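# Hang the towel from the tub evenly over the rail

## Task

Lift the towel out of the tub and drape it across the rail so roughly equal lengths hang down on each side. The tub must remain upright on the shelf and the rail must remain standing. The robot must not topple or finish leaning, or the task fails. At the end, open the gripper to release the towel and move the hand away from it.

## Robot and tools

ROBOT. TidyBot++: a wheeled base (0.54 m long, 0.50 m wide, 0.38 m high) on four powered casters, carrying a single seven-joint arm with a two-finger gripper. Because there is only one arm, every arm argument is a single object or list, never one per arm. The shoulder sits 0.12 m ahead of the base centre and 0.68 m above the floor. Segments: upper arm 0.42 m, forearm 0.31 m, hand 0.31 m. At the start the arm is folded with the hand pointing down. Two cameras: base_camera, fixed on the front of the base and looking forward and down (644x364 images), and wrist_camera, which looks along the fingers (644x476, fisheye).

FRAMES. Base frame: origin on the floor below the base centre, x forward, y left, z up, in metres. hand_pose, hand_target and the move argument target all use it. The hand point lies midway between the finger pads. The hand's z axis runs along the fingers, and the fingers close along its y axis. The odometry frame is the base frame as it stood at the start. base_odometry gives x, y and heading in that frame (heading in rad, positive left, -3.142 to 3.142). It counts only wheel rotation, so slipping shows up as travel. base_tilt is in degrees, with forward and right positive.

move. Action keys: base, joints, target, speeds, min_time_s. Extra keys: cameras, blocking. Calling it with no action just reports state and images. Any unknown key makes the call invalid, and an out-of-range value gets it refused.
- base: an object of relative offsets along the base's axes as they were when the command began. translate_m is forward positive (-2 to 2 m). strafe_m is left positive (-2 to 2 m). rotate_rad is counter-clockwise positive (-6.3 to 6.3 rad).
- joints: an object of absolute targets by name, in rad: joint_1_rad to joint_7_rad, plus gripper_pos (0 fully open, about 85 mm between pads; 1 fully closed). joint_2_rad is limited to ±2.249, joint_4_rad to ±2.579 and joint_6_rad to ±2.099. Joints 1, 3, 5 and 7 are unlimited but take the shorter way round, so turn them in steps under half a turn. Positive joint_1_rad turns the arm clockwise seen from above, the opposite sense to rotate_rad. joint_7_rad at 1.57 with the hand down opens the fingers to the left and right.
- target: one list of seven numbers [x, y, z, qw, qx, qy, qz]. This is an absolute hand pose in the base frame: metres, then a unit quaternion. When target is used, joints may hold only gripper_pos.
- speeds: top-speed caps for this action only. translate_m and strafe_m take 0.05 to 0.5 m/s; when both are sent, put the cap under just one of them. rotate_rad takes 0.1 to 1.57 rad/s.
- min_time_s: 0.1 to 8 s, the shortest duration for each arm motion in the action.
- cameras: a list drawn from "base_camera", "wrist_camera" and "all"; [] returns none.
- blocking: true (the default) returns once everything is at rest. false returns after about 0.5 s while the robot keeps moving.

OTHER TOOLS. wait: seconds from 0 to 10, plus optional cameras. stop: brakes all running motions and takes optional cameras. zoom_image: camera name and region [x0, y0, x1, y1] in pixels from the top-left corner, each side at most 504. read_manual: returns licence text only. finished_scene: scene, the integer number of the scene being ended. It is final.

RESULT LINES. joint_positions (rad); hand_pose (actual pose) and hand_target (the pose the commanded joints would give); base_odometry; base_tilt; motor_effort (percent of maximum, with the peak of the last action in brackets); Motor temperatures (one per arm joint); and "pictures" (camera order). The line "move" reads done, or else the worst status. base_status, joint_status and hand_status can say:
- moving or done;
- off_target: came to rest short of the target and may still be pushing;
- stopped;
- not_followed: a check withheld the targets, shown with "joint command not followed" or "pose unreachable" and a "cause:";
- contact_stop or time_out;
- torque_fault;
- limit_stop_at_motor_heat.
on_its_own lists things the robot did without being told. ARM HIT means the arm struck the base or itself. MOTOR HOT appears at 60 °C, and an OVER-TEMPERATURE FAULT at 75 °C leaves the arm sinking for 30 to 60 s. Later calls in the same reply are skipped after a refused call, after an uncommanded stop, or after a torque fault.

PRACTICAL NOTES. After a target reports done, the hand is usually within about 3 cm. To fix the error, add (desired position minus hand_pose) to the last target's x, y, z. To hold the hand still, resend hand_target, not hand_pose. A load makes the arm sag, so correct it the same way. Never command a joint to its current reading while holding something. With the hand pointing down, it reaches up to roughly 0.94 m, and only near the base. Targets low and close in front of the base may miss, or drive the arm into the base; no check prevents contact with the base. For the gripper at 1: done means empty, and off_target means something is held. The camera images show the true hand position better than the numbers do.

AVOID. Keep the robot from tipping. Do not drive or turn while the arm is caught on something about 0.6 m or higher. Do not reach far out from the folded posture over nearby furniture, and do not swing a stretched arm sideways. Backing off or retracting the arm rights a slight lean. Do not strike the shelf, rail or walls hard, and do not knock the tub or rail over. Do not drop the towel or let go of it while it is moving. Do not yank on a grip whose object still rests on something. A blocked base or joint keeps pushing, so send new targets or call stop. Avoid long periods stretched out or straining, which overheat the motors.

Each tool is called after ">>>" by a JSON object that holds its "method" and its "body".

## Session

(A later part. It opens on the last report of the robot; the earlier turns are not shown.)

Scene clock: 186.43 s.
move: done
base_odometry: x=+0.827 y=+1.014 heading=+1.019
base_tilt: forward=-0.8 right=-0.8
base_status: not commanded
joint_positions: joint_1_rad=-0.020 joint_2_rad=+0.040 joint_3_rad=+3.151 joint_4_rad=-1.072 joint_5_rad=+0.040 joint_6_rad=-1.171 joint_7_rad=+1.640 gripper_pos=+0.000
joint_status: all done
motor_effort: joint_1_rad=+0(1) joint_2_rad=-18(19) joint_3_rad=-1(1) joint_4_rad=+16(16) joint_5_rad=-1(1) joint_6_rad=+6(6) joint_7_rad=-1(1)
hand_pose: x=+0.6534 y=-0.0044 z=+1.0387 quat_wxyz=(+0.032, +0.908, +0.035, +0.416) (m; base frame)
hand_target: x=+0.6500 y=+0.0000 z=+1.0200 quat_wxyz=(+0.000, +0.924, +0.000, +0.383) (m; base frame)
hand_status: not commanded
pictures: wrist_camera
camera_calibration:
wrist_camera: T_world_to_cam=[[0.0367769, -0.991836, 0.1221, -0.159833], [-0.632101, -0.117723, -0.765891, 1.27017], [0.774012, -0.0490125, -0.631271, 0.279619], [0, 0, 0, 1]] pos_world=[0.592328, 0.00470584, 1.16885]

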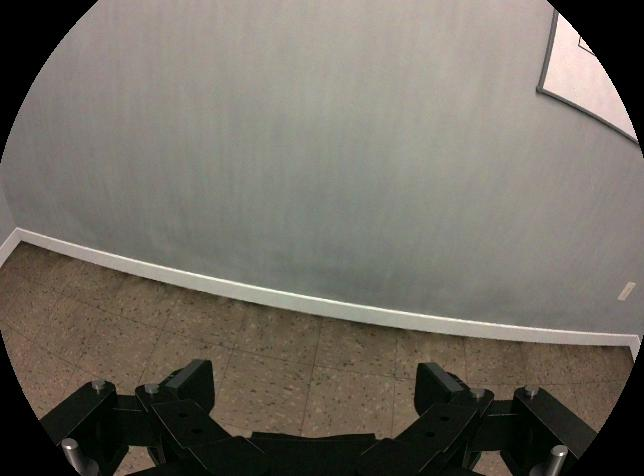

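>>> {"method": "move", "body": {"target": [0.63, 0.0, 1.24, 0, 0.8192, 0, 0.5736], "min_time_s": 2}}

>>> {"method": "move", "body": {"base": {"translate_m":-0.55}, "speeds": {"translate_m":0.2}, "cameras": ["all"]}}

Scene clock: 189.33 s.
move: done
base_odometry: x=+0.827 y=+1.014 heading=+1.019
base_tilt: forward=-0.8 right=-0.8
base_status: not commanded
joint_positions: joint_1_rad=-0.020 joint_2_rad=+0.042 joint_3_rad=+3.156 joint_4_rad=-0.653 joint_5_rad=+0.038 joint_6_rad=-1.173 joint_7_rad=+1.640 gripper_pos=+0.000
joint_status: not commanded
motor_effort: joint_1_rad=+0(1) joint_2_rad=-16(19) joint_3_rad=-1(1) joint_4_rad=+13(17) joint_5_rad=-1(1) joint_6_rad=+7(8) joint_7_rad=-1(1)
hand_pose: x=+0.6358 y=-0.0064 z=+1.2527 quat_wxyz=(+0.038, +0.803, +0.026, +0.594) (m; base frame)
hand_target: x=+0.6300 y=+0.0000 z=+1.2400 quat_wxyz=(+0.000, +0.819, +0.000, +0.574) (m; base frame)
hand_status: done (0.015 m and 6.0 deg from the pose sent, 0.203 m and 21.5 deg at the start)
pictures: none

Scene clock: 192.83 s.
move: done
base_odometry: x=+0.539 y=+0.545 heading=+1.019
base_tilt: forward=-0.8 right=-0.8
base_status: done
joint_positions: joint_1_rad=-0.020 joint_2_rad=+0.045 joint_3_rad=+3.160 joint_4_rad=-0.650 joint_5_rad=+0.033 joint_6_rad=-1.173 joint_7_rad=+1.640 gripper_pos=+0.000
joint_status: not commanded
motor_effort: joint_1_rad=-1(2) joint_2_rad=-16(21) joint_3_rad=-1(2) joint_4_rad=+13(15) joint_5_rad=-1(2) joint_6_rad=+8(8) joint_7_rad=-1(1)
hand_pose: x=+0.6369 y=-0.0067 z=+1.2526 quat_wxyz=(+0.036, +0.803, +0.025, +0.594) (m; base frame)
hand_target: x=+0.6300 y=+0.0000 z=+1.2400 quat_wxyz=(+0.000, +0.819, +0.000, +0.574) (m; base frame)
hand_status: not commanded
pictures: base_camera, wrist_camera
camera_calibration:
wrist_camera: T_world_to_cam=[[-0.0177924, -0.992778, 0.118638, -0.148565], [-0.270847, -0.109435, -0.956382, 1.43193], [0.962458, -0.0491492, -0.266944, -0.149063], [0, 0, 0, 1]] pos_world=[0.528656, 0.00188476, 1.3473]

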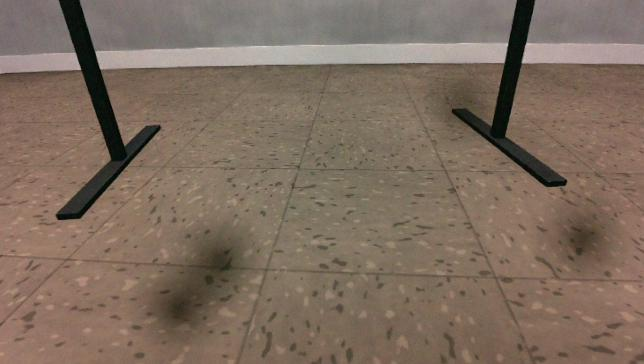

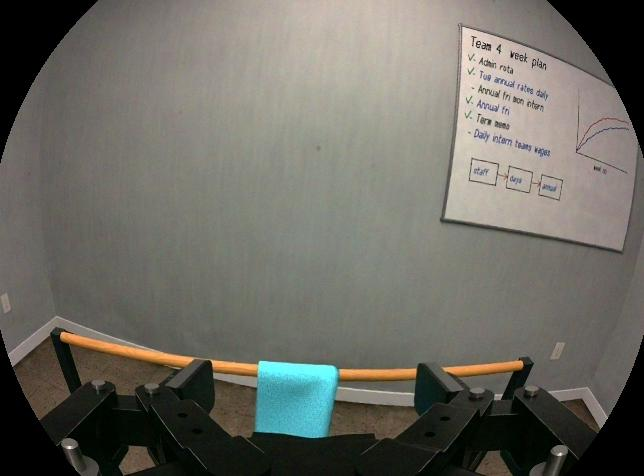

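Draped. Back off more to inspect.

>>> {"method": "move", "body": {"base": {"translate_m":-0.5}}}

>>> {"method": "move", "body": {"target": [0.55, 0.0, 0.75, 0, 0.72, 0, 0.694], "cameras": ["wrist_camera"], "min_time_s": 3}}

>>> {"method": "zoom_image", "body": {"camera": "wrist_camera", "region": [200, 100, 460, 360]}}

Scene clock: 196.40 s.
move: done
base_odometry: x=+0.277 y=+0.119 heading=+1.019
base_tilt: forward=-0.8 right=-0.8
base_status: done
joint_positions: joint_1_rad=-0.020 joint_2_rad=+0.040 joint_3_rad=+3.160 joint_4_rad=-0.648 joint_5_rad=+0.033 joint_6_rad=-1.173 joint_7_rad=+1.640 gripper_pos=+0.000
joint_status: not commanded
motor_effort: joint_1_rad=-1(1) joint_2_rad=-15(20) joint_3_rad=-1(1) joint_4_rad=+13(14) joint_5_rad=-1(2) joint_6_rad=+8(8) joint_7_rad=-1(1)
hand_pose: x=+0.6339 y=-0.0067 z=+1.2560 quat_wxyz=(+0.036, +0.802, +0.025, +0.596) (m; base frame)
hand_target: x=+0.6300 y=+0.0000 z=+1.2400 quat_wxyz=(+0.000, +0.819, +0.000, +0.574) (m; base frame)
hand_status: not commanded
pictures: none

Scene clock: 200.27 s.
move: off_target
base_odometry: x=+0.277 y=+0.119 heading=+1.019
base_tilt: forward=-0.8 right=-0.8
base_status: not commanded
joint_positions: joint_1_rad=-0.014 joint_2_rad=+0.338 joint_3_rad=+3.160 joint_4_rad=-2.555 joint_5_rad=+0.033 joint_6_rad=+1.550 joint_7_rad=+1.640 gripper_pos=+0.000
joint_status: not commanded
motor_effort: joint_1_rad=+0(2) joint_2_rad=-19(26) joint_3_rad=-1(1) joint_4_rad=+7(19) joint_5_rad=-2(2) joint_6_rad=+7(9) joint_7_rad=-1(1)
hand_pose: x=+0.6391 y=+0.0107 z=+0.8440 quat_wxyz=(+0.020, +0.621, +0.036, +0.782) (m; base frame)
hand_target: x=+0.6335 y=-0.0008 z=+0.8472 quat_wxyz=(+0.001, +0.608, +0.002, +0.794) (m; base frame)
hand_status: off_target (0.130 m and 15.9 deg from the pose sent, 0.513 m and 15.4 deg at the start; a joint's target at an end of its range on 96 of 96 steps)
pictures: wrist_camera
camera_calibration:
wrist_camera: T_world_to_cam=[[-0.015664, -0.994792, 0.100715, -0.0690385], [0.25021, -0.101423, -0.962865, 0.715965], [0.968065, 0.0101177, 0.250496, -0.700362], [0, 0, 0, 1]] pos_world=[0.497773, 0.0110222, 0.871768]

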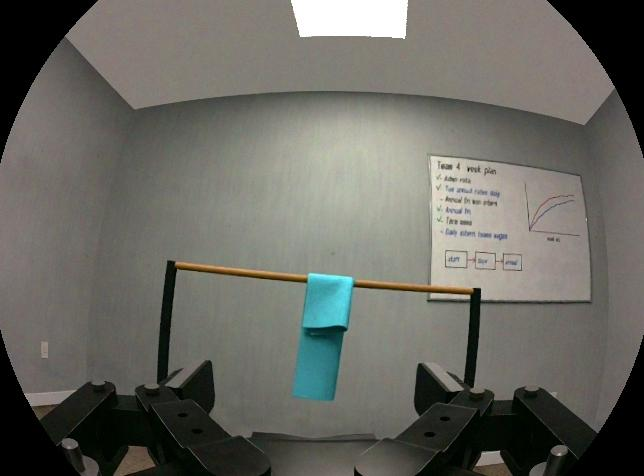

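Scaled by 1.938.

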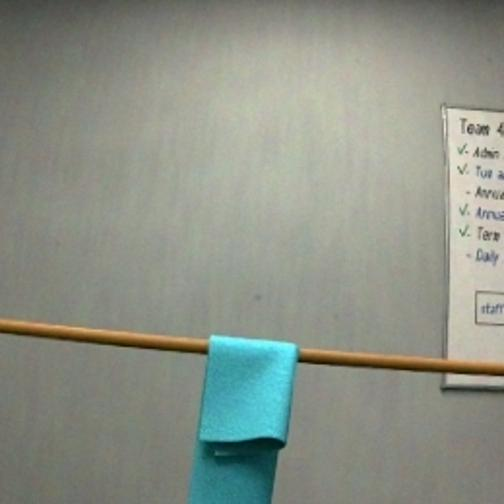

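>>> {"method": "move", "body": {"joints": {"joint_1_rad":0,"joint_2_rad":1.75,"joint_3_rad":3.1416,"joint_4_rad":-0.25,"joint_5_rad":0,"joint_6_rad":2.0,"joint_7_rad":3.1416}, "min_time_s": 4, "cameras": ["all"]}}

Scene clock: 210.77 s.
move: done
base_odometry: x=+0.277 y=+0.119 heading=+1.019
base_tilt: forward=-0.8 right=-0.8
base_status: not commanded
joint_positions: joint_1_rad=-0.014 joint_2_rad=+1.709 joint_3_rad=+3.160 joint_4_rad=-0.277 joint_5_rad=+0.033 joint_6_rad=+1.932 joint_7_rad=+3.053 gripper_pos=+0.000
joint_status: all done
motor_effort: joint_1_rad=+0(2) joint_2_rad=-48(49) joint_3_rad=-1(2) joint_4_rad=+13(14) joint_5_rad=-2(3) joint_6_rad=+0(9) joint_7_rad=-1(2)
hand_pose: x=+0.8397 y=+0.0249 z=+0.8075 quat_wxyz=(+0.664, +0.003, +0.036, +0.747) (m; base frame)
hand_target: x=+0.8189 y=+0.0013 z=+0.7873 quat_wxyz=(+0.707, +0.000, +0.000, +0.707) (m; base frame)
hand_status: not commanded
pictures: base_camera, wrist_camera
camera_calibration:
wrist_camera: T_world_to_cam=[[-0.995317, -0.0905376, 0.0338777, 0.806077], [0.0926866, -0.993342, 0.0684125, -0.0462296], [0.0274583, 0.0712321, 0.997082, -0.700127], [0, 0, 0, 1]] pos_world=[0.825811, 0.07693, 0.673938]

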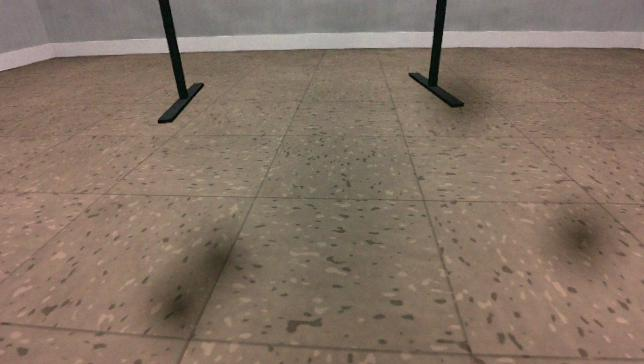

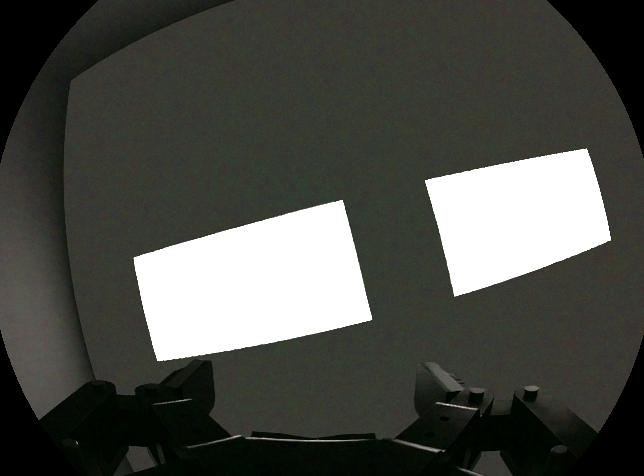

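>>> {"method": "move", "body": {"base": {"translate_m":0.5,"strafe_m":-0.045}, "speeds": {"translate_m":0.2}, "cameras": ["all"]}}

Scene clock: 214.67 s.
move: done
base_odometry: x=+0.578 y=+0.521 heading=+1.018
base_tilt: forward=-0.8 right=-0.8
base_status: done
joint_positions: joint_1_rad=-0.011 joint_2_rad=+1.712 joint_3_rad=+3.160 joint_4_rad=-0.274 joint_5_rad=+0.033 joint_6_rad=+1.939 joint_7_rad=+3.056 gripper_pos=+0.000
joint_status: not commanded
motor_effort: joint_1_rad=-1(2) joint_2_rad=-47(51) joint_3_rad=-2(2) joint_4_rad=+13(14) joint_5_rad=-2(2) joint_6_rad=-1(1) joint_7_rad=-1(1)
hand_pose: x=+0.8374 y=+0.0232 z=+0.8065 quat_wxyz=(+0.666, +0.000, +0.034, +0.745) (m; base frame)
hand_target: x=+0.8189 y=+0.0013 z=+0.7873 quat_wxyz=(+0.707, +0.000, +0.000, +0.707) (m; base frame)
hand_status: not commanded
pictures: base_camera, wrist_camera
camera_calibration:
wrist_camera: T_world_to_cam=[[-0.995975, -0.0856173, 0.026515, 0.809984], [0.0872674, -0.99379, 0.0690394, -0.0435604], [0.0204394, 0.0710754, 0.997262, -0.693208], [0, 0, 0, 1]] pos_world=[0.824694, 0.0753288, 0.67284]

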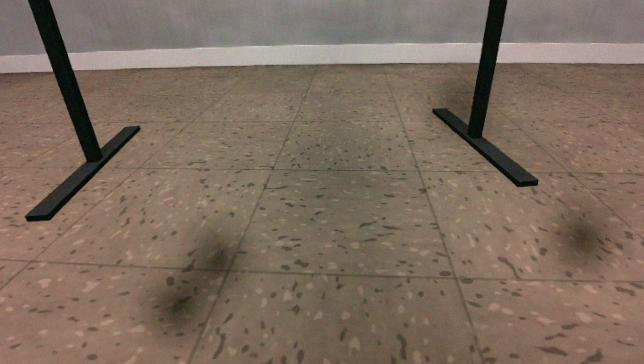

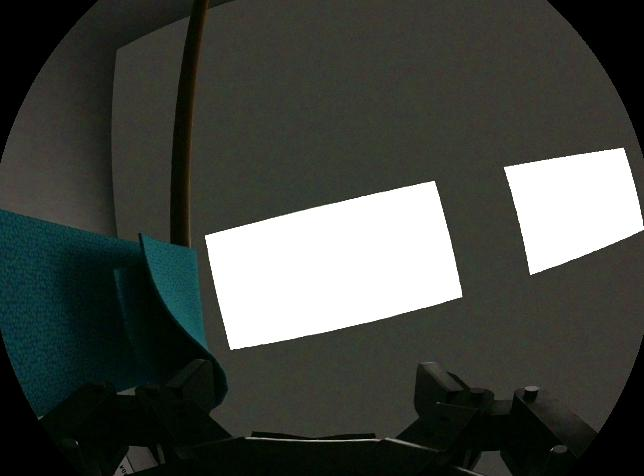

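>>> {"method": "move", "body": {"base": {"translate_m":0.06,"strafe_m":0.03}, "speeds": {"translate_m":0.08}, "cameras": ["wrist_camera"]}}

Scene clock: 217.53 s.
move: done
base_odometry: x=+0.584 y=+0.588 heading=+1.018
base_tilt: forward=-0.7 right=-0.8
base_status: done
joint_positions: joint_1_rad=-0.008 joint_2_rad=+1.712 joint_3_rad=+3.160 joint_4_rad=-0.273 joint_5_rad=+0.033 joint_6_rad=+1.940 joint_7_rad=+3.056 gripper_pos=+0.000
joint_status: not commanded
motor_effort: joint_1_rad=-1(3) joint_2_rad=-48(48) joint_3_rad=-2(2) joint_4_rad=+13(13) joint_5_rad=-2(2) joint_6_rad=+0(1) joint_7_rad=-1(1)
hand_pose: x=+0.8372 y=+0.0210 z=+0.8064 quat_wxyz=(+0.667, +0.000, +0.033, +0.744) (m; base frame)
hand_target: x=+0.8189 y=+0.0013 z=+0.7873 quat_wxyz=(+0.707, +0.000, +0.000, +0.707) (m; base frame)
hand_status: not commanded
pictures: wrist_camera
camera_calibration:
wrist_camera: T_world_to_cam=[[-0.996246, -0.0826527, 0.0257494, 0.810433], [0.084256, -0.994046, 0.0690911, -0.0431824], [0.0198855, 0.0710012, 0.997278, -0.69251], [0, 0, 0, 1]] pos_world=[0.824799, 0.0732282, 0.67274]

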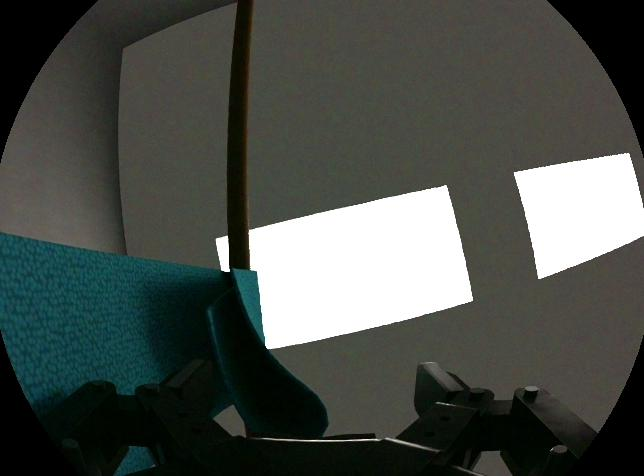

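>>> {"method": "move", "body": {"joints": {"joint_2_rad":1.62,"joint_4_rad":-0.38}, "min_time_s": 1.5, "cameras": ["wrist_camera"]}}

Scene clock: 220.13 s.
move: done
base_odometry: x=+0.584 y=+0.588 heading=+1.018
base_tilt: forward=-0.7 right=-0.8
base_status: not commanded
joint_positions: joint_1_rad=-0.008 joint_2_rad=+1.671 joint_3_rad=+3.160 joint_4_rad=-0.361 joint_5_rad=+0.033 joint_6_rad=+1.940 joint_7_rad=+3.056 gripper_pos=+0.000
joint_status: all done
motor_effort: joint_1_rad=+0(1) joint_2_rad=-48(49) joint_3_rad=-1(2) joint_4_rad=+13(14) joint_5_rad=-2(2) joint_6_rad=+0(1) joint_7_rad=-1(1)
hand_pose: x=+0.8475 y=+0.0206 z=+0.8093 quat_wxyz=(+0.667, +0.017, +0.049, +0.743) (m; base frame)
hand_target: x=+0.8251 y=+0.0013 z=+0.8416 quat_wxyz=(+0.707, +0.000, +0.000, +0.707) (m; base frame)
hand_status: not commanded
pictures: wrist_camera
camera_calibration:
wrist_camera: T_world_to_cam=[[-0.994117, -0.0810608, 0.0718339, 0.781431], [0.0858127, -0.99414, 0.0657362, -0.0432934], [0.0660843, 0.0715138, 0.995248, -0.733096], [0, 0, 0, 1]] pos_world=[0.828995, 0.0727301, 0.676325]

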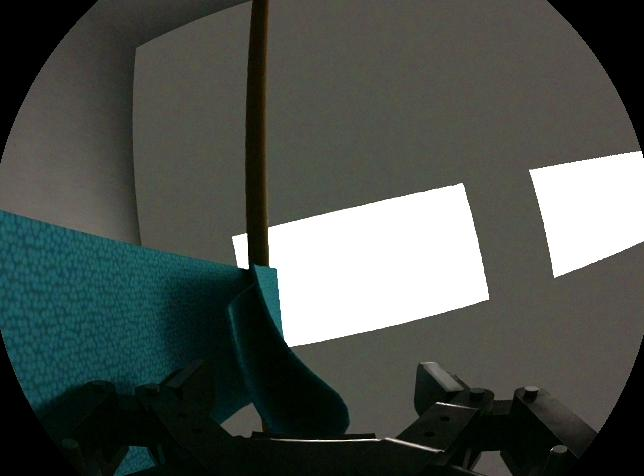

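>>> {"method": "move", "body": {"joints": {"joint_2_rad":1.52,"joint_4_rad":-0.43}, "min_time_s": 1.5, "cameras": ["wrist_camera"]}}

Scene clock: 222.40 s.
move: done
base_odometry: x=+0.584 y=+0.588 heading=+1.018
base_tilt: forward=-0.7 right=-0.8
base_status: not commanded
joint_positions: joint_1_rad=-0.008 joint_2_rad=+1.573 joint_3_rad=+3.160 joint_4_rad=-0.410 joint_5_rad=+0.033 joint_6_rad=+1.940 joint_7_rad=+3.056 gripper_pos=+0.000
joint_status: all done
motor_effort: joint_1_rad=-1(1) joint_2_rad=-48(49) joint_3_rad=-2(2) joint_4_rad=+13(14) joint_5_rad=-2(2) joint_6_rad=-1(1) joint_7_rad=-1(1)
hand_pose: x=+0.8410 y=+0.0203 z=+0.8652 quat_wxyz=(+0.668, -0.001, +0.033, +0.743) (m; base frame)
hand_target: x=+0.8157 y=+0.0013 z=+0.8977 quat_wxyz=(+0.707, -0.018, -0.018, +0.707) (m; base frame)
hand_status: not commanded
pictures: wrist_camera
camera_calibration:
wrist_camera: T_world_to_cam=[[-0.996508, -0.0801751, 0.0233268, 0.814951], [0.0816186, -0.99424, 0.0694577, -0.0463702], [0.0176237, 0.071119, 0.997312, -0.749344], [0, 0, 0, 1]] pos_world=[0.829096, 0.0725284, 0.73154]

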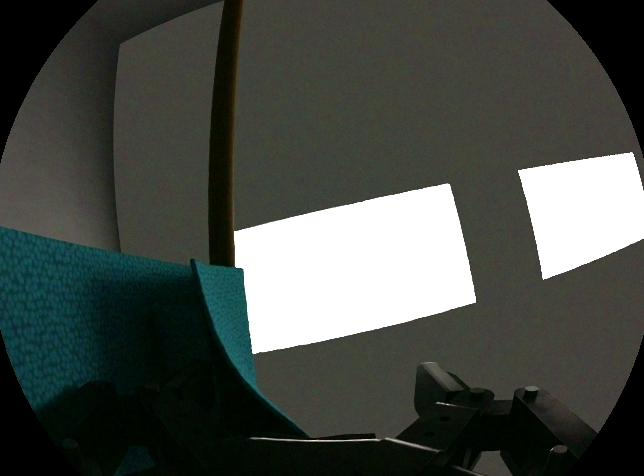

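>>> {"method": "zoom_image", "body": {"camera": "wrist_camera", "region": [40, 230, 460, 470]}}

>>> {"method": "move", "body": {"joints": {"gripper_pos":1}, "cameras": ["wrist_camera"]}}

Scaled by 1.200.

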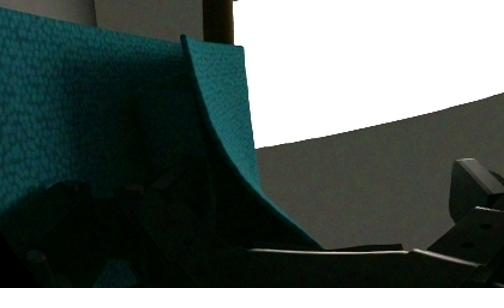

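Scene clock: 224.13 s.
move: done
base_odometry: x=+0.584 y=+0.588 heading=+1.018
base_tilt: forward=-0.8 right=-0.8
base_status: not commanded
joint_positions: joint_1_rad=-0.008 joint_2_rad=+1.573 joint_3_rad=+3.160 joint_4_rad=-0.410 joint_5_rad=+0.033 joint_6_rad=+1.940 joint_7_rad=+3.056 gripper_pos=+0.994
joint_status: all done
motor_effort: joint_1_rad=+0(1) joint_2_rad=-48(48) joint_3_rad=-2(2) joint_4_rad=+13(13) joint_5_rad=-2(2) joint_6_rad=-1(1) joint_7_rad=-1(1)
hand_pose: x=+0.8410 y=+0.0203 z=+0.8652 quat_wxyz=(+0.668, -0.001, +0.033, +0.743) (m; base frame)
hand_target: x=+0.8157 y=+0.0013 z=+0.8977 quat_wxyz=(+0.707, -0.018, -0.018, +0.707) (m; base frame)
hand_status: not commanded
pictures: wrist_camera
camera_calibration:
wrist_camera: T_world_to_cam=[[-0.996506, -0.0801696, 0.0234263, 0.814877], [0.08162, -0.994241, 0.0694495, -0.0463653], [0.0177236, 0.0711189, 0.99731, -0.749425], [0, 0, 0, 1]] pos_world=[0.829097, 0.0725284, 0.73154]

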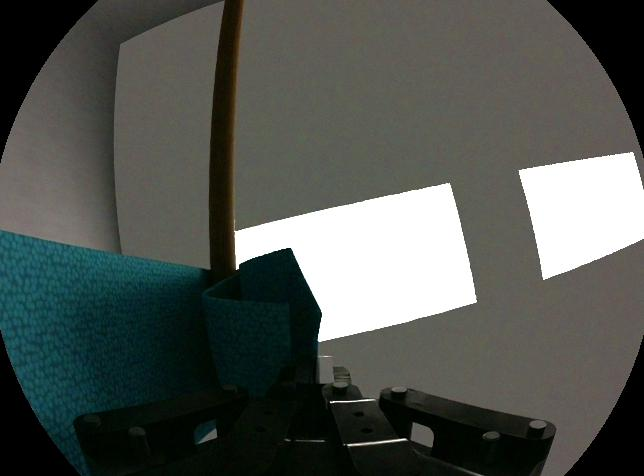

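>>> {"method": "move", "body": {"joints": {"joint_2_rad":1.84,"joint_4_rad":-0.15}, "min_time_s": 3, "cameras": ["wrist_camera"]}}

Scene clock: 228.80 s.
move: done
base_odometry: x=+0.584 y=+0.588 heading=+1.018
base_tilt: forward=-0.7 right=-0.8
base_status: not commanded
joint_positions: joint_1_rad=-0.008 joint_2_rad=+1.796 joint_3_rad=+3.160 joint_4_rad=-0.173 joint_5_rad=+0.033 joint_6_rad=+1.940 joint_7_rad=+3.056 gripper_pos=+0.994
joint_status: all done
motor_effort: joint_1_rad=-1(1) joint_2_rad=-46(49) joint_3_rad=-2(2) joint_4_rad=+13(14) joint_5_rad=-2(2) joint_6_rad=-1(1) joint_7_rad=-1(1)
hand_pose: x=+0.8276 y=+0.0214 z=+0.7768 quat_wxyz=(+0.667, -0.006, +0.028, +0.745) (m; base frame)
hand_target: x=+0.8086 y=+0.0013 z=+0.7532 quat_wxyz=(+0.707, -0.004, -0.004, +0.707) (m; base frame)
hand_status: not commanded
pictures: wrist_camera
camera_calibration:
wrist_camera: T_world_to_cam=[[-0.996386, -0.0844692, 0.00893622, 0.814844], [0.0848886, -0.99393, 0.0699789, -0.0411947], [0.00297092, 0.0704846, 0.997508, -0.64896], [0, 0, 0, 1]] pos_world=[0.817324, 0.0736262, 0.642945]

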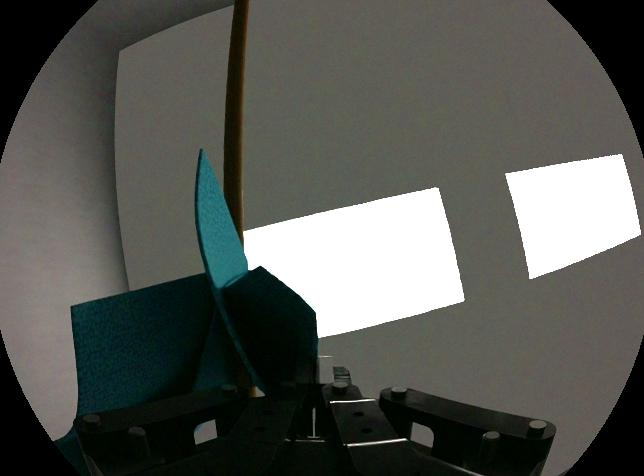

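>>> {"method": "move", "body": {"joints": {"gripper_pos":0}, "cameras": ["wrist_camera"]}}

>>> {"method": "move", "body": {"joints": {"joint_2_rad":2.05,"joint_4_rad":0.06}, "min_time_s": 3, "cameras": ["wrist_camera"]}}

Scene clock: 231.47 s.
move: done
base_odometry: x=+0.584 y=+0.588 heading=+1.018
base_tilt: forward=-0.8 right=-0.8
base_status: not commanded
joint_positions: joint_1_rad=-0.008 joint_2_rad=+1.797 joint_3_rad=+3.160 joint_4_rad=-0.173 joint_5_rad=+0.033 joint_6_rad=+1.940 joint_7_rad=+3.056 gripper_pos=+0.000
joint_status: all done
motor_effort: joint_1_rad=+0(1) joint_2_rad=-47(47) joint_3_rad=-2(2) joint_4_rad=+13(13) joint_5_rad=-2(2) joint_6_rad=-1(1) joint_7_rad=-1(1)
hand_pose: x=+0.8277 y=+0.0214 z=+0.7762 quat_wxyz=(+0.667, -0.006, +0.028, +0.745) (m; base frame)
hand_target: x=+0.8086 y=+0.0013 z=+0.7532 quat_wxyz=(+0.707, -0.004, -0.004, +0.707) (m; base frame)
hand_status: not commanded
pictures: wrist_camera
camera_calibration:
wrist_camera: T_world_to_cam=[[-0.996382, -0.0844267, 0.00973214, 0.814334], [0.0849021, -0.993934, 0.0699111, -0.0411272], [0.00377074, 0.0704844, 0.997506, -0.649113], [0, 0, 0, 1]] pos_world=[0.817328, 0.0736262, 0.642444]

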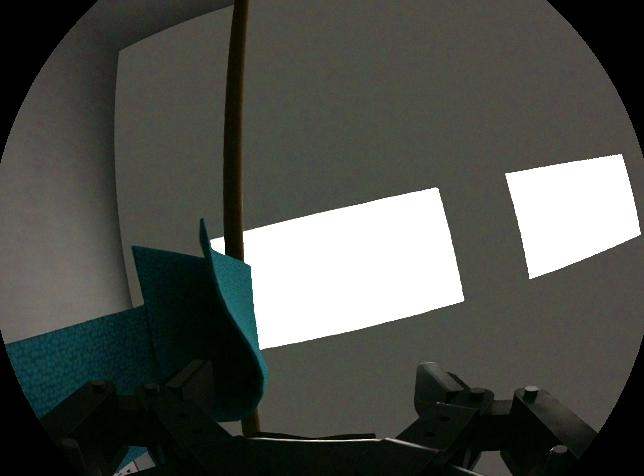

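Scene clock: 234.77 s.
move: done
base_odometry: x=+0.584 y=+0.588 heading=+1.018
base_tilt: forward=-0.7 right=-0.8
base_status: not commanded
joint_positions: joint_1_rad=-0.008 joint_2_rad=+2.009 joint_3_rad=+3.160 joint_4_rad=+0.035 joint_5_rad=+0.033 joint_6_rad=+1.940 joint_7_rad=+3.056 gripper_pos=+0.000
joint_status: all done
motor_effort: joint_1_rad=-1(1) joint_2_rad=-44(48) joint_3_rad=-1(2) joint_4_rad=+13(14) joint_5_rad=-2(2) joint_6_rad=+0(1) joint_7_rad=-1(1)
hand_pose: x=+0.7995 y=+0.0220 z=+0.6902 quat_wxyz=(+0.666, -0.003, +0.029, +0.746) (m; base frame)
hand_target: x=+0.7764 y=+0.0013 z=+0.6711 quat_wxyz=(+0.707, -0.004, -0.004, +0.707) (m; base frame)
hand_status: not commanded
pictures: wrist_camera
camera_calibration:
wrist_camera: T_world_to_cam=[[-0.996003, -0.0880688, 0.0149203, 0.78333], [0.0888881, -0.993697, 0.0683014, -0.0342245], [0.00881104, 0.0693546, 0.997553, -0.567285], [0, 0, 0, 1]] pos_world=[0.78824, 0.0743219, 0.556547]

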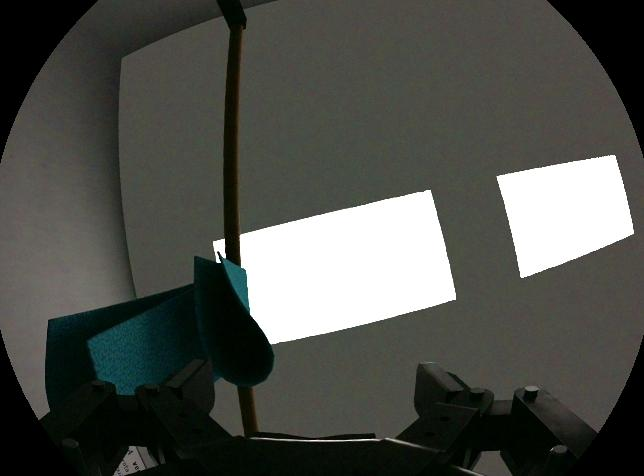

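>>> {"method": "move", "body": {"base": {"translate_m":-0.6}, "speeds": {"translate_m":0.25}}}

>>> {"method": "move", "body": {"joints": {"joint_1_rad":0,"joint_2_rad":0.34,"joint_3_rad":3.14,"joint_4_rad":-2.5,"joint_5_rad":0,"joint_6_rad":1.45,"joint_7_rad":1.6}, "cameras": ["wrist_camera"], "min_time_s": 4}}

>>> {"method": "zoom_image", "body": {"camera": "wrist_camera", "region": [200, 220, 460, 420]}}

Scene clock: 238.80 s.
move: done
base_odometry: x=+0.269 y=+0.078 heading=+1.018
base_tilt: forward=-0.8 right=-0.8
base_status: done
joint_positions: joint_1_rad=-0.006 joint_2_rad=+2.014 joint_3_rad=+3.160 joint_4_rad=+0.036 joint_5_rad=+0.033 joint_6_rad=+1.942 joint_7_rad=+3.056 gripper_pos=+0.000
joint_status: not commanded
motor_effort: joint_1_rad=+0(3) joint_2_rad=-44(46) joint_3_rad=-2(2) joint_4_rad=+13(13) joint_5_rad=-2(2) joint_6_rad=-1(1) joint_7_rad=-1(1)
hand_pose: x=+0.7986 y=+0.0203 z=+0.6872 quat_wxyz=(+0.666, -0.003, +0.030, +0.745) (m; base frame)
hand_target: x=+0.7764 y=+0.0013 z=+0.6711 quat_wxyz=(+0.707, -0.004, -0.004, +0.707) (m; base frame)
hand_status: not commanded
pictures: none

Scene clock: 243.10 s.
move: done
base_odometry: x=+0.269 y=+0.078 heading=+1.018
base_tilt: forward=-0.8 right=-0.8
base_status: not commanded
joint_positions: joint_1_rad=-0.006 joint_2_rad=+0.373 joint_3_rad=+3.160 joint_4_rad=-2.482 joint_5_rad=+0.033 joint_6_rad=+1.524 joint_7_rad=+1.688 gripper_pos=+0.000
joint_status: all done
motor_effort: joint_1_rad=-1(2) joint_2_rad=-21(49) joint_3_rad=-1(3) joint_4_rad=+8(14) joint_5_rad=-2(4) joint_6_rad=+8(8) joint_7_rad=-1(3)
hand_pose: x=+0.6638 y=+0.0065 z=+0.8454 quat_wxyz=(+0.043, +0.616, +0.049, +0.785) (m; base frame)
hand_target: x=+0.6589 y=+0.0021 z=+0.8343 quat_wxyz=(+0.010, +0.640, +0.010, +0.768) (m; base frame)
hand_status: not commanded
pictures: wrist_camera
camera_calibration:
wrist_camera: T_world_to_cam=[[-0.0359088, -0.988256, 0.148526, -0.0998629], [0.259944, -0.152743, -0.953467, 0.696678], [0.964956, 0.00437059, 0.262376, -0.732494], [0, 0, 0, 1]] pos_world=[0.522142, 0.0109239, 0.87128]

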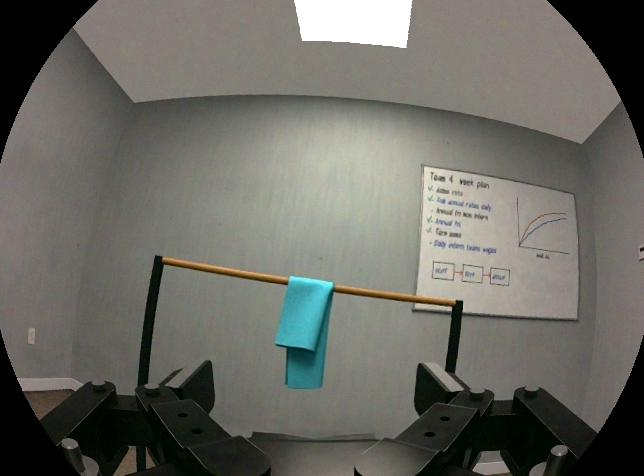

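Scaled by 1.938.

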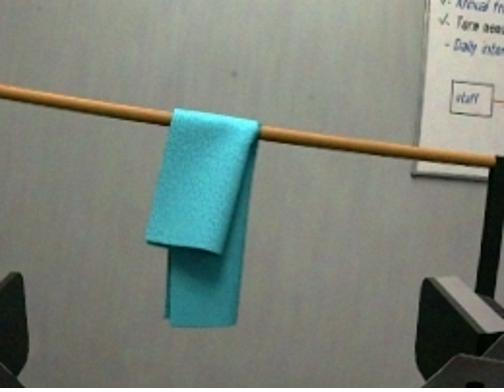

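>>> {"method": "move", "body": {"joints": {"joint_1_rad":0,"joint_2_rad":2.05,"joint_3_rad":3.1416,"joint_4_rad":0.06,"joint_5_rad":0,"joint_6_rad":2.0,"joint_7_rad":3.1416}, "min_time_s": 4}}

>>> {"method": "move", "body": {"base": {"translate_m":0.6,"strafe_m":0.025}, "speeds": {"translate_m":0.2}, "cameras": ["wrist_camera"]}}

Scene clock: 249.27 s.
move: done
base_odometry: x=+0.269 y=+0.078 heading=+1.018
base_tilt: forward=-0.8 right=-0.8
base_status: not commanded
joint_positions: joint_1_rad=-0.006 joint_2_rad=+2.010 joint_3_rad=+3.160 joint_4_rad=+0.033 joint_5_rad=+0.033 joint_6_rad=+1.932 joint_7_rad=+3.054 gripper_pos=+0.000
joint_status: all done
motor_effort: joint_1_rad=+0(2) joint_2_rad=-44(49) joint_3_rad=-2(3) joint_4_rad=+13(14) joint_5_rad=-2(3) joint_6_rad=+0(9) joint_7_rad=-1(2)
hand_pose: x=+0.8021 y=+0.0203 z=+0.6893 quat_wxyz=(+0.666, +0.000, +0.032, +0.746) (m; base frame)
hand_target: x=+0.7764 y=+0.0013 z=+0.6711 quat_wxyz=(+0.707, -0.004, -0.004, +0.707) (m; base frame)
hand_status: not commanded
pictures: none

Scene clock: 253.00 s.
move: done
base_odometry: x=+0.562 y=+0.602 heading=+1.018
base_tilt: forward=-0.8 right=-0.8
base_status: done
joint_positions: joint_1_rad=-0.006 joint_2_rad=+2.013 joint_3_rad=+3.160 joint_4_rad=+0.035 joint_5_rad=+0.033 joint_6_rad=+1.939 joint_7_rad=+3.056 gripper_pos=+0.000
joint_status: not commanded
motor_effort: joint_1_rad=+0(1) joint_2_rad=-45(46) joint_3_rad=-2(2) joint_4_rad=+13(13) joint_5_rad=-2(2) joint_6_rad=+0(1) joint_7_rad=-1(1)
hand_pose: x=+0.7997 y=+0.0203 z=+0.6877 quat_wxyz=(+0.666, -0.002, +0.030, +0.745) (m; base frame)
hand_target: x=+0.7764 y=+0.0013 z=+0.6711 quat_wxyz=(+0.707, -0.004, -0.004, +0.707) (m; base frame)
hand_status: not commanded
pictures: wrist_camera
camera_calibration:
wrist_camera: T_world_to_cam=[[-0.996152, -0.0855404, 0.0190777, 0.780583], [0.0866505, -0.993916, 0.067985, -0.0336649], [0.0131462, 0.0693764, 0.997504, -0.568067], [0, 0, 0, 1]] pos_world=[0.787964, 0.0727217, 0.554046]

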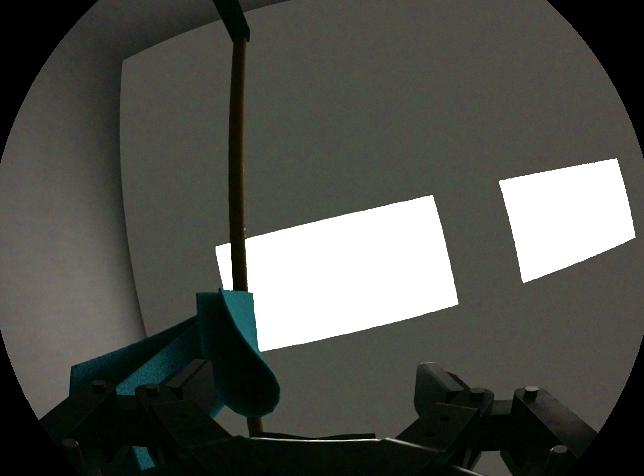

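>>> {"method": "move", "body": {"base": {"translate_m":0.03,"strafe_m":0.012}, "speeds": {"translate_m":0.08}}}

>>> {"method": "move", "body": {"joints": {"joint_2_rad":1.75,"joint_4_rad":-0.22}, "min_time_s": 2.5, "cameras": ["wrist_camera"]}}

Scene clock: 254.93 s.
move: done
base_odometry: x=+0.568 y=+0.634 heading=+1.018
base_tilt: forward=-0.7 right=-0.8
base_status: done
joint_positions: joint_1_rad=-0.005 joint_2_rad=+2.014 joint_3_rad=+3.160 joint_4_rad=+0.036 joint_5_rad=+0.033 joint_6_rad=+1.940 joint_7_rad=+3.056 gripper_pos=+0.000
joint_status: not commanded
motor_effort: joint_1_rad=-1(2) joint_2_rad=-44(46) joint_3_rad=-2(2) joint_4_rad=+13(13) joint_5_rad=-2(2) joint_6_rad=+0(1) joint_7_rad=-1(1)
hand_pose: x=+0.7993 y=+0.0200 z=+0.6874 quat_wxyz=(+0.667, -0.002, +0.030, +0.745) (m; base frame)
hand_target: x=+0.7764 y=+0.0013 z=+0.6711 quat_wxyz=(+0.707, -0.004, -0.004, +0.707) (m; base frame)
hand_status: not commanded
pictures: none

Scene clock: 258.00 s.
move: done
base_odometry: x=+0.568 y=+0.634 heading=+1.018
base_tilt: forward=-0.7 right=-0.8
base_status: not commanded
joint_positions: joint_1_rad=-0.005 joint_2_rad=+1.799 joint_3_rad=+3.160 joint_4_rad=-0.201 joint_5_rad=+0.033 joint_6_rad=+1.940 joint_7_rad=+3.056 gripper_pos=+0.000
joint_status: all done
motor_effort: joint_1_rad=-1(1) joint_2_rad=-47(48) joint_3_rad=-2(2) joint_4_rad=+13(14) joint_5_rad=-2(2) joint_6_rad=+0(1) joint_7_rad=-1(1)
hand_pose: x=+0.8331 y=+0.0193 z=+0.7658 quat_wxyz=(+0.668, +0.006, +0.038, +0.743) (m; base frame)
hand_target: x=+0.8133 y=+0.0013 z=+0.7958 quat_wxyz=(+0.707, -0.011, -0.011, +0.707) (m; base frame)
hand_status: not commanded
pictures: wrist_camera
camera_calibration:
wrist_camera: T_world_to_cam=[[-0.995898, -0.0811051, 0.0401181, 0.795838], [0.0836908, -0.994194, 0.0676343, -0.0401792], [0.0343997, 0.0707144, 0.996903, -0.663603], [0, 0, 0, 1]] pos_world=[0.818763, 0.0715268, 0.632338]

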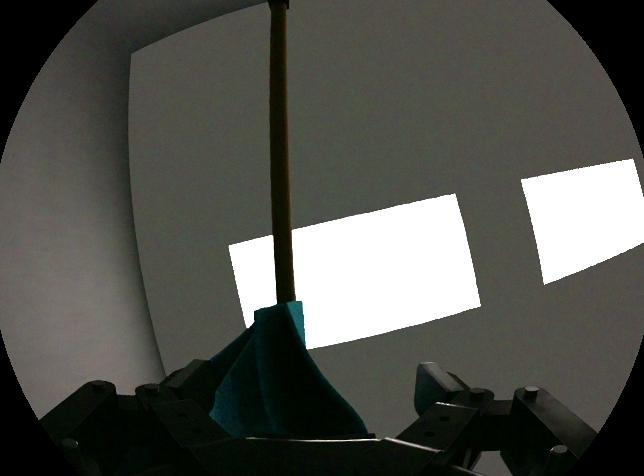

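>>> {"method": "zoom_image", "body": {"camera": "wrist_camera", "region": [130, 280, 450, 470]}}

Scaled by 1.575.

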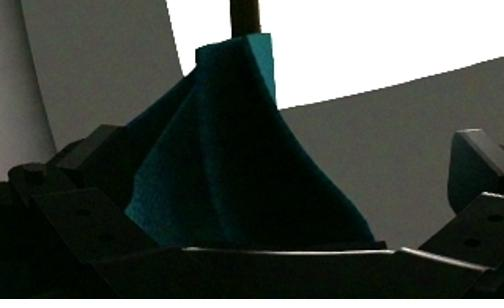

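>>> {"method": "move", "body": {"joints": {"joint_2_rad":1.63,"joint_4_rad":-0.34}, "min_time_s": 1.5, "cameras": ["wrist_camera"]}}

>>> {"method": "move", "body": {"joints": {"gripper_pos":1}, "cameras": ["wrist_camera"]}}

Scene clock: 262.13 s.
move: done
base_odometry: x=+0.568 y=+0.634 heading=+1.018
base_tilt: forward=-0.8 right=-0.8
base_status: not commanded
joint_positions: joint_1_rad=-0.005 joint_2_rad=+1.683 joint_3_rad=+3.160 joint_4_rad=-0.320 joint_5_rad=+0.033 joint_6_rad=+1.940 joint_7_rad=+3.056 gripper_pos=+0.000
joint_status: all done
motor_effort: joint_1_rad=-1(1) joint_2_rad=-48(48) joint_3_rad=-2(2) joint_4_rad=+13(13) joint_5_rad=-2(2) joint_6_rad=+0(1) joint_7_rad=-1(1)
hand_pose: x=+0.8420 y=+0.0187 z=+0.8129 quat_wxyz=(+0.668, +0.007, +0.039, +0.743) (m; base frame)
hand_target: x=+0.8193 y=+0.0013 z=+0.8459 quat_wxyz=(+0.707, -0.011, -0.011, +0.707) (m; base frame)
hand_status: not commanded
pictures: wrist_camera
camera_calibration:
wrist_camera: T_world_to_cam=[[-0.995935, -0.0789137, 0.0434198, 0.800116], [0.0817418, -0.994348, 0.0677544, -0.0431396], [0.0378277, 0.0710283, 0.996757, -0.713568], [0, 0, 0, 1]] pos_world=[0.827383, 0.0709278, 0.679436]

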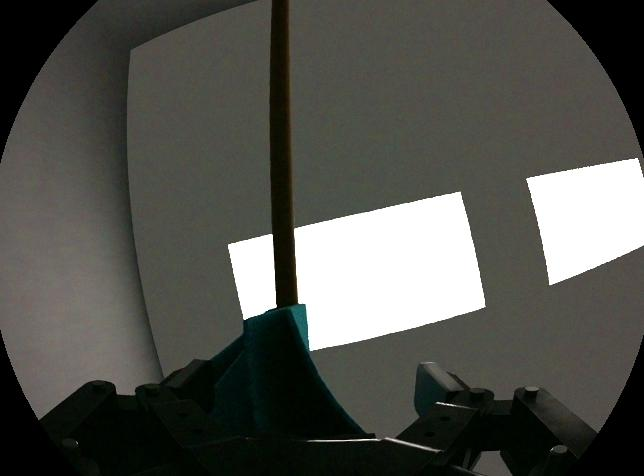

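Scene clock: 263.23 s.
move: done
base_odometry: x=+0.568 y=+0.634 heading=+1.018
base_tilt: forward=-0.8 right=-0.9
base_status: not commanded
joint_positions: joint_1_rad=-0.005 joint_2_rad=+1.683 joint_3_rad=+3.160 joint_4_rad=-0.320 joint_5_rad=+0.033 joint_6_rad=+1.940 joint_7_rad=+3.056 gripper_pos=+0.987
joint_status: all done
motor_effort: joint_1_rad=+0(1) joint_2_rad=-48(48) joint_3_rad=-2(2) joint_4_rad=+13(13) joint_5_rad=-2(2) joint_6_rad=+0(1) joint_7_rad=-1(1)
hand_pose: x=+0.8420 y=+0.0187 z=+0.8129 quat_wxyz=(+0.668, +0.007, +0.039, +0.743) (m; base frame)
hand_target: x=+0.8193 y=+0.0013 z=+0.8459 quat_wxyz=(+0.707, -0.011, -0.011, +0.707) (m; base frame)
hand_status: not commanded
pictures: wrist_camera
camera_calibration:
wrist_camera: T_world_to_cam=[[-0.995935, -0.0789137, 0.0434198, 0.800116], [0.0817418, -0.994348, 0.0677544, -0.0431396], [0.0378277, 0.0710283, 0.996757, -0.713568], [0, 0, 0, 1]] pos_world=[0.827383, 0.0709278, 0.679436]

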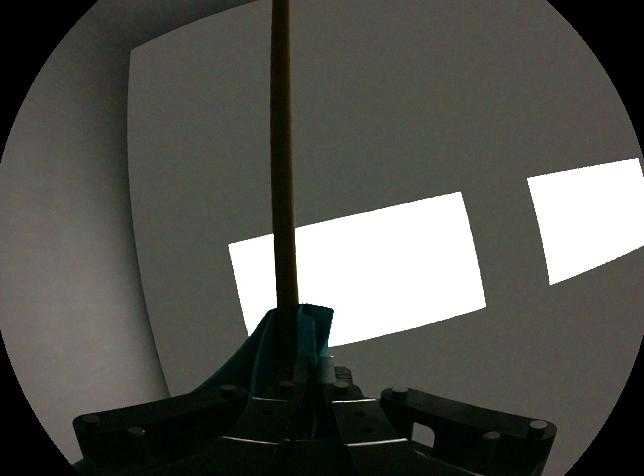

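>>> {"method": "move", "body": {"joints": {"joint_2_rad":1.85,"joint_4_rad":-0.14}, "min_time_s": 3, "cameras": ["wrist_camera"]}}

Scene clock: 267.40 s.
move: done
base_odometry: x=+0.568 y=+0.634 heading=+1.018
base_tilt: forward=-0.8 right=-0.8
base_status: not commanded
joint_positions: joint_1_rad=-0.005 joint_2_rad=+1.803 joint_3_rad=+3.160 joint_4_rad=-0.163 joint_5_rad=+0.033 joint_6_rad=+1.940 joint_7_rad=+3.056 gripper_pos=+0.987
joint_status: all done
motor_effort: joint_1_rad=+0(2) joint_2_rad=-46(48) joint_3_rad=-2(2) joint_4_rad=+12(14) joint_5_rad=-2(2) joint_6_rad=+0(1) joint_7_rad=-1(1)
hand_pose: x=+0.8265 y=+0.0194 z=+0.7742 quat_wxyz=(+0.668, -0.007, +0.027, +0.744) (m; base frame)
hand_target: x=+0.8075 y=+0.0013 z=+0.7492 quat_wxyz=(+0.707, -0.004, -0.004, +0.707) (m; base frame)
hand_status: not commanded
pictures: wrist_camera
camera_calibration:
wrist_camera: T_world_to_cam=[[-0.996627, -0.0817708, 0.00688455, 0.815318], [0.0820526, -0.994161, 0.0700797, -0.0406739], [0.00111388, 0.0704082, 0.997518, -0.644708], [0, 0, 0, 1]] pos_world=[0.816623, 0.0716256, 0.640345]

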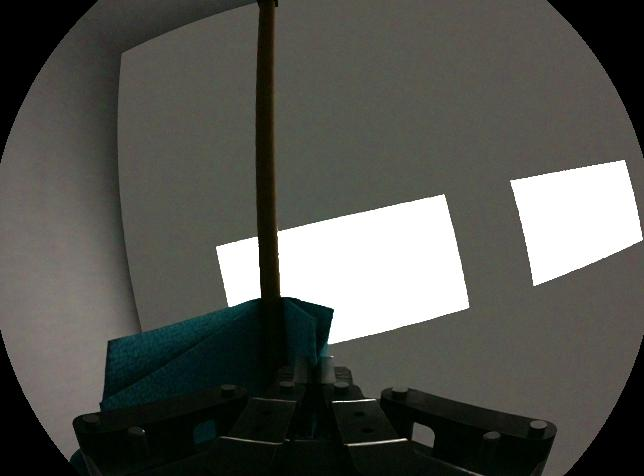

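>>> {"method": "move", "body": {"joints": {"joint_2_rad":1.97,"joint_4_rad":-0.02}, "min_time_s": 3, "cameras": ["wrist_camera"]}}

Scene clock: 271.43 s.
move: done
base_odometry: x=+0.568 y=+0.634 heading=+1.018
base_tilt: forward=-0.8 right=-0.8
base_status: not commanded
joint_positions: joint_1_rad=-0.005 joint_2_rad=+1.926 joint_3_rad=+3.160 joint_4_rad=-0.045 joint_5_rad=+0.033 joint_6_rad=+1.940 joint_7_rad=+3.056 gripper_pos=+0.987
joint_status: all done
motor_effort: joint_1_rad=-1(1) joint_2_rad=-45(48) joint_3_rad=-2(2) joint_4_rad=+12(13) joint_5_rad=-2(2) joint_6_rad=-1(1) joint_7_rad=-1(1)
hand_pose: x=+0.8123 y=+0.0198 z=+0.7237 quat_wxyz=(+0.667, -0.005, +0.028, +0.744) (m; base frame)
hand_target: x=+0.7907 y=+0.0013 z=+0.7016 quat_wxyz=(+0.707, -0.004, -0.004, +0.707) (m; base frame)
hand_status: not commanded
pictures: wrist_camera
camera_calibration:
wrist_camera: T_world_to_cam=[[-0.996418, -0.0838743, 0.0107411, 0.798575], [0.0844184, -0.994029, 0.0691318, -0.0367725], [0.00487859, 0.069791, 0.99755, -0.597446], [0, 0, 0, 1]] pos_world=[0.801734, 0.0721233, 0.589946]

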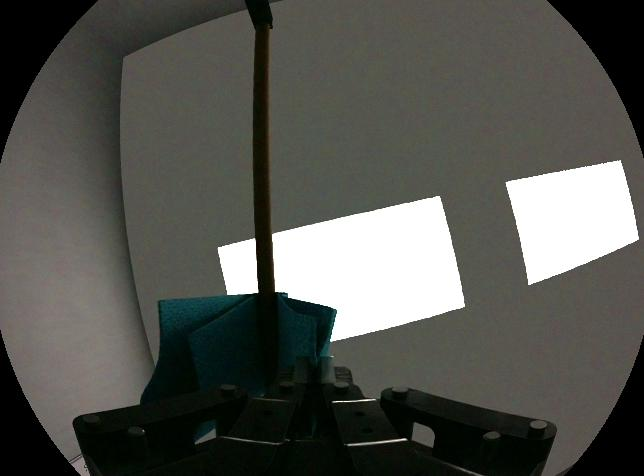

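>>> {"method": "move", "body": {"joints": {"joint_2_rad":1.79,"joint_4_rad":-0.18}, "base": {"translate_m":0.04}, "speeds": {"translate_m":0.05}, "min_time_s": 3, "cameras": ["wrist_camera"]}}

Scene clock: 277.03 s.
move: done
base_odometry: x=+0.589 y=+0.668 heading=+1.018
base_tilt: forward=-0.7 right=-0.8
base_status: done
joint_positions: joint_1_rad=-0.005 joint_2_rad=+1.844 joint_3_rad=+3.160 joint_4_rad=-0.160 joint_5_rad=+0.033 joint_6_rad=+1.941 joint_7_rad=+3.056 gripper_pos=+0.987
joint_status: all done
motor_effort: joint_1_rad=-1(3) joint_2_rad=-47(47) joint_3_rad=-2(2) joint_4_rad=+13(13) joint_5_rad=-2(2) joint_6_rad=+0(1) joint_7_rad=-1(1)
hand_pose: x=+0.8289 y=+0.0191 z=+0.7461 quat_wxyz=(+0.668, +0.007, +0.039, +0.744) (m; base frame)
hand_target: x=+0.8100 y=+0.0013 z=+0.7793 quat_wxyz=(+0.707, -0.011, -0.011, +0.707) (m; base frame)
hand_status: not commanded
pictures: wrist_camera
camera_calibration:
wrist_camera: T_world_to_cam=[[-0.995716, -0.0814243, 0.0438173, 0.789657], [0.0842557, -0.994175, 0.0672046, -0.0387676], [0.03809, 0.0706086, 0.996777, -0.646817], [0, 0, 0, 1]] pos_world=[0.814178, 0.0714264, 0.612737]

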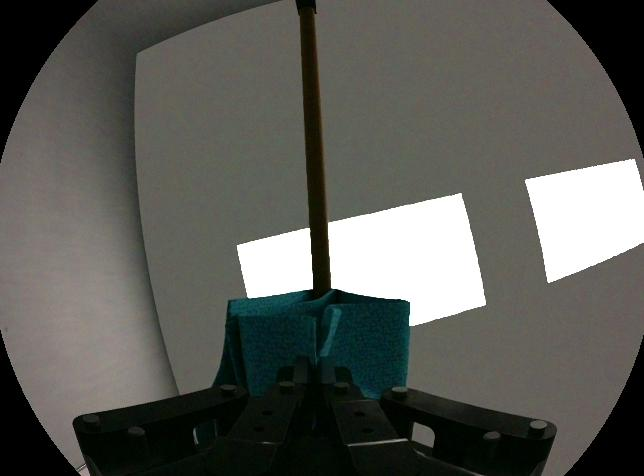

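>>> {"method": "move", "body": {"joints": {"gripper_pos":0.8}, "cameras": ["wrist_camera"]}}

>>> {"method": "move", "body": {"joints": {"joint_2_rad":2.1,"joint_4_rad":0.1}, "min_time_s": 4, "cameras": ["wrist_camera"]}}

Scene clock: 279.00 s.
move: done
base_odometry: x=+0.589 y=+0.668 heading=+1.018
base_tilt: forward=-0.7 right=-0.8
base_status: not commanded
joint_positions: joint_1_rad=-0.005 joint_2_rad=+1.844 joint_3_rad=+3.160 joint_4_rad=-0.160 joint_5_rad=+0.033 joint_6_rad=+1.941 joint_7_rad=+3.056 gripper_pos=+0.800
joint_status: all done
motor_effort: joint_1_rad=+0(1) joint_2_rad=-47(47) joint_3_rad=-2(2) joint_4_rad=+12(13) joint_5_rad=-2(2) joint_6_rad=+0(1) joint_7_rad=-1(1)
hand_pose: x=+0.8289 y=+0.0191 z=+0.7460 quat_wxyz=(+0.668, +0.007, +0.039, +0.744) (m; base frame)
hand_target: x=+0.8100 y=+0.0013 z=+0.7793 quat_wxyz=(+0.707, -0.011, -0.011, +0.707) (m; base frame)
hand_status: not commanded
pictures: wrist_camera
camera_calibration:
wrist_camera: T_world_to_cam=[[-0.995708, -0.0814133, 0.0440159, 0.789534], [0.0842581, -0.994176, 0.0671878, -0.0387525], [0.0382896, 0.0706082, 0.996769, -0.646875], [0, 0, 0, 1]] pos_world=[0.814179, 0.0714264, 0.612637]

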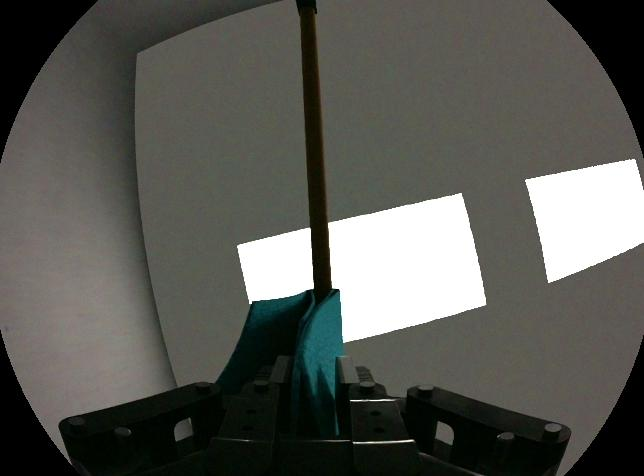

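Scene clock: 283.33 s.
move: done
base_odometry: x=+0.589 y=+0.668 heading=+1.018
base_tilt: forward=-0.8 right=-0.8
base_status: not commanded
joint_positions: joint_1_rad=-0.005 joint_2_rad=+2.060 joint_3_rad=+3.160 joint_4_rad=+0.075 joint_5_rad=+0.033 joint_6_rad=+1.941 joint_7_rad=+3.056 gripper_pos=+0.800
joint_status: all done
motor_effort: joint_1_rad=+0(1) joint_2_rad=-44(48) joint_3_rad=-1(2) joint_4_rad=+13(14) joint_5_rad=-2(2) joint_6_rad=-1(1) joint_7_rad=-1(1)
hand_pose: x=+0.7916 y=+0.0198 z=+0.6679 quat_wxyz=(+0.666, +0.001, +0.032, +0.745) (m; base frame)
hand_target: x=+0.7680 y=+0.0013 z=+0.6499 quat_wxyz=(+0.707, +0.000, +0.000, +0.707) (m; base frame)
hand_status: not commanded
pictures: wrist_camera
camera_calibration:
wrist_camera: T_world_to_cam=[[-0.996035, -0.0854566, 0.0247258, 0.769067], [0.0869434, -0.993951, 0.0670929, -0.0317134], [0.0188427, 0.0689766, 0.99744, -0.552649], [0, 0, 0, 1]] pos_world=[0.779188, 0.0723201, 0.534346]

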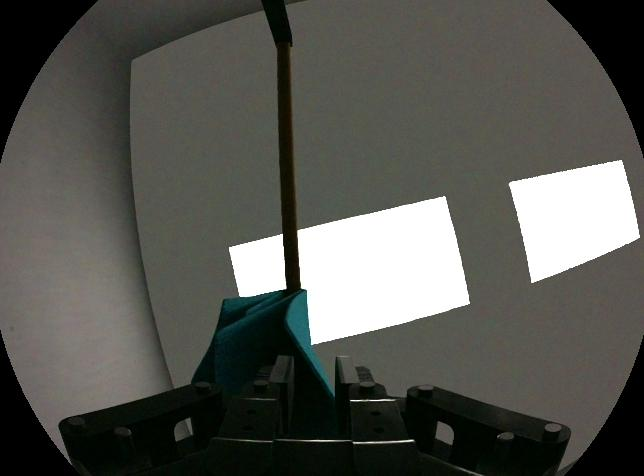

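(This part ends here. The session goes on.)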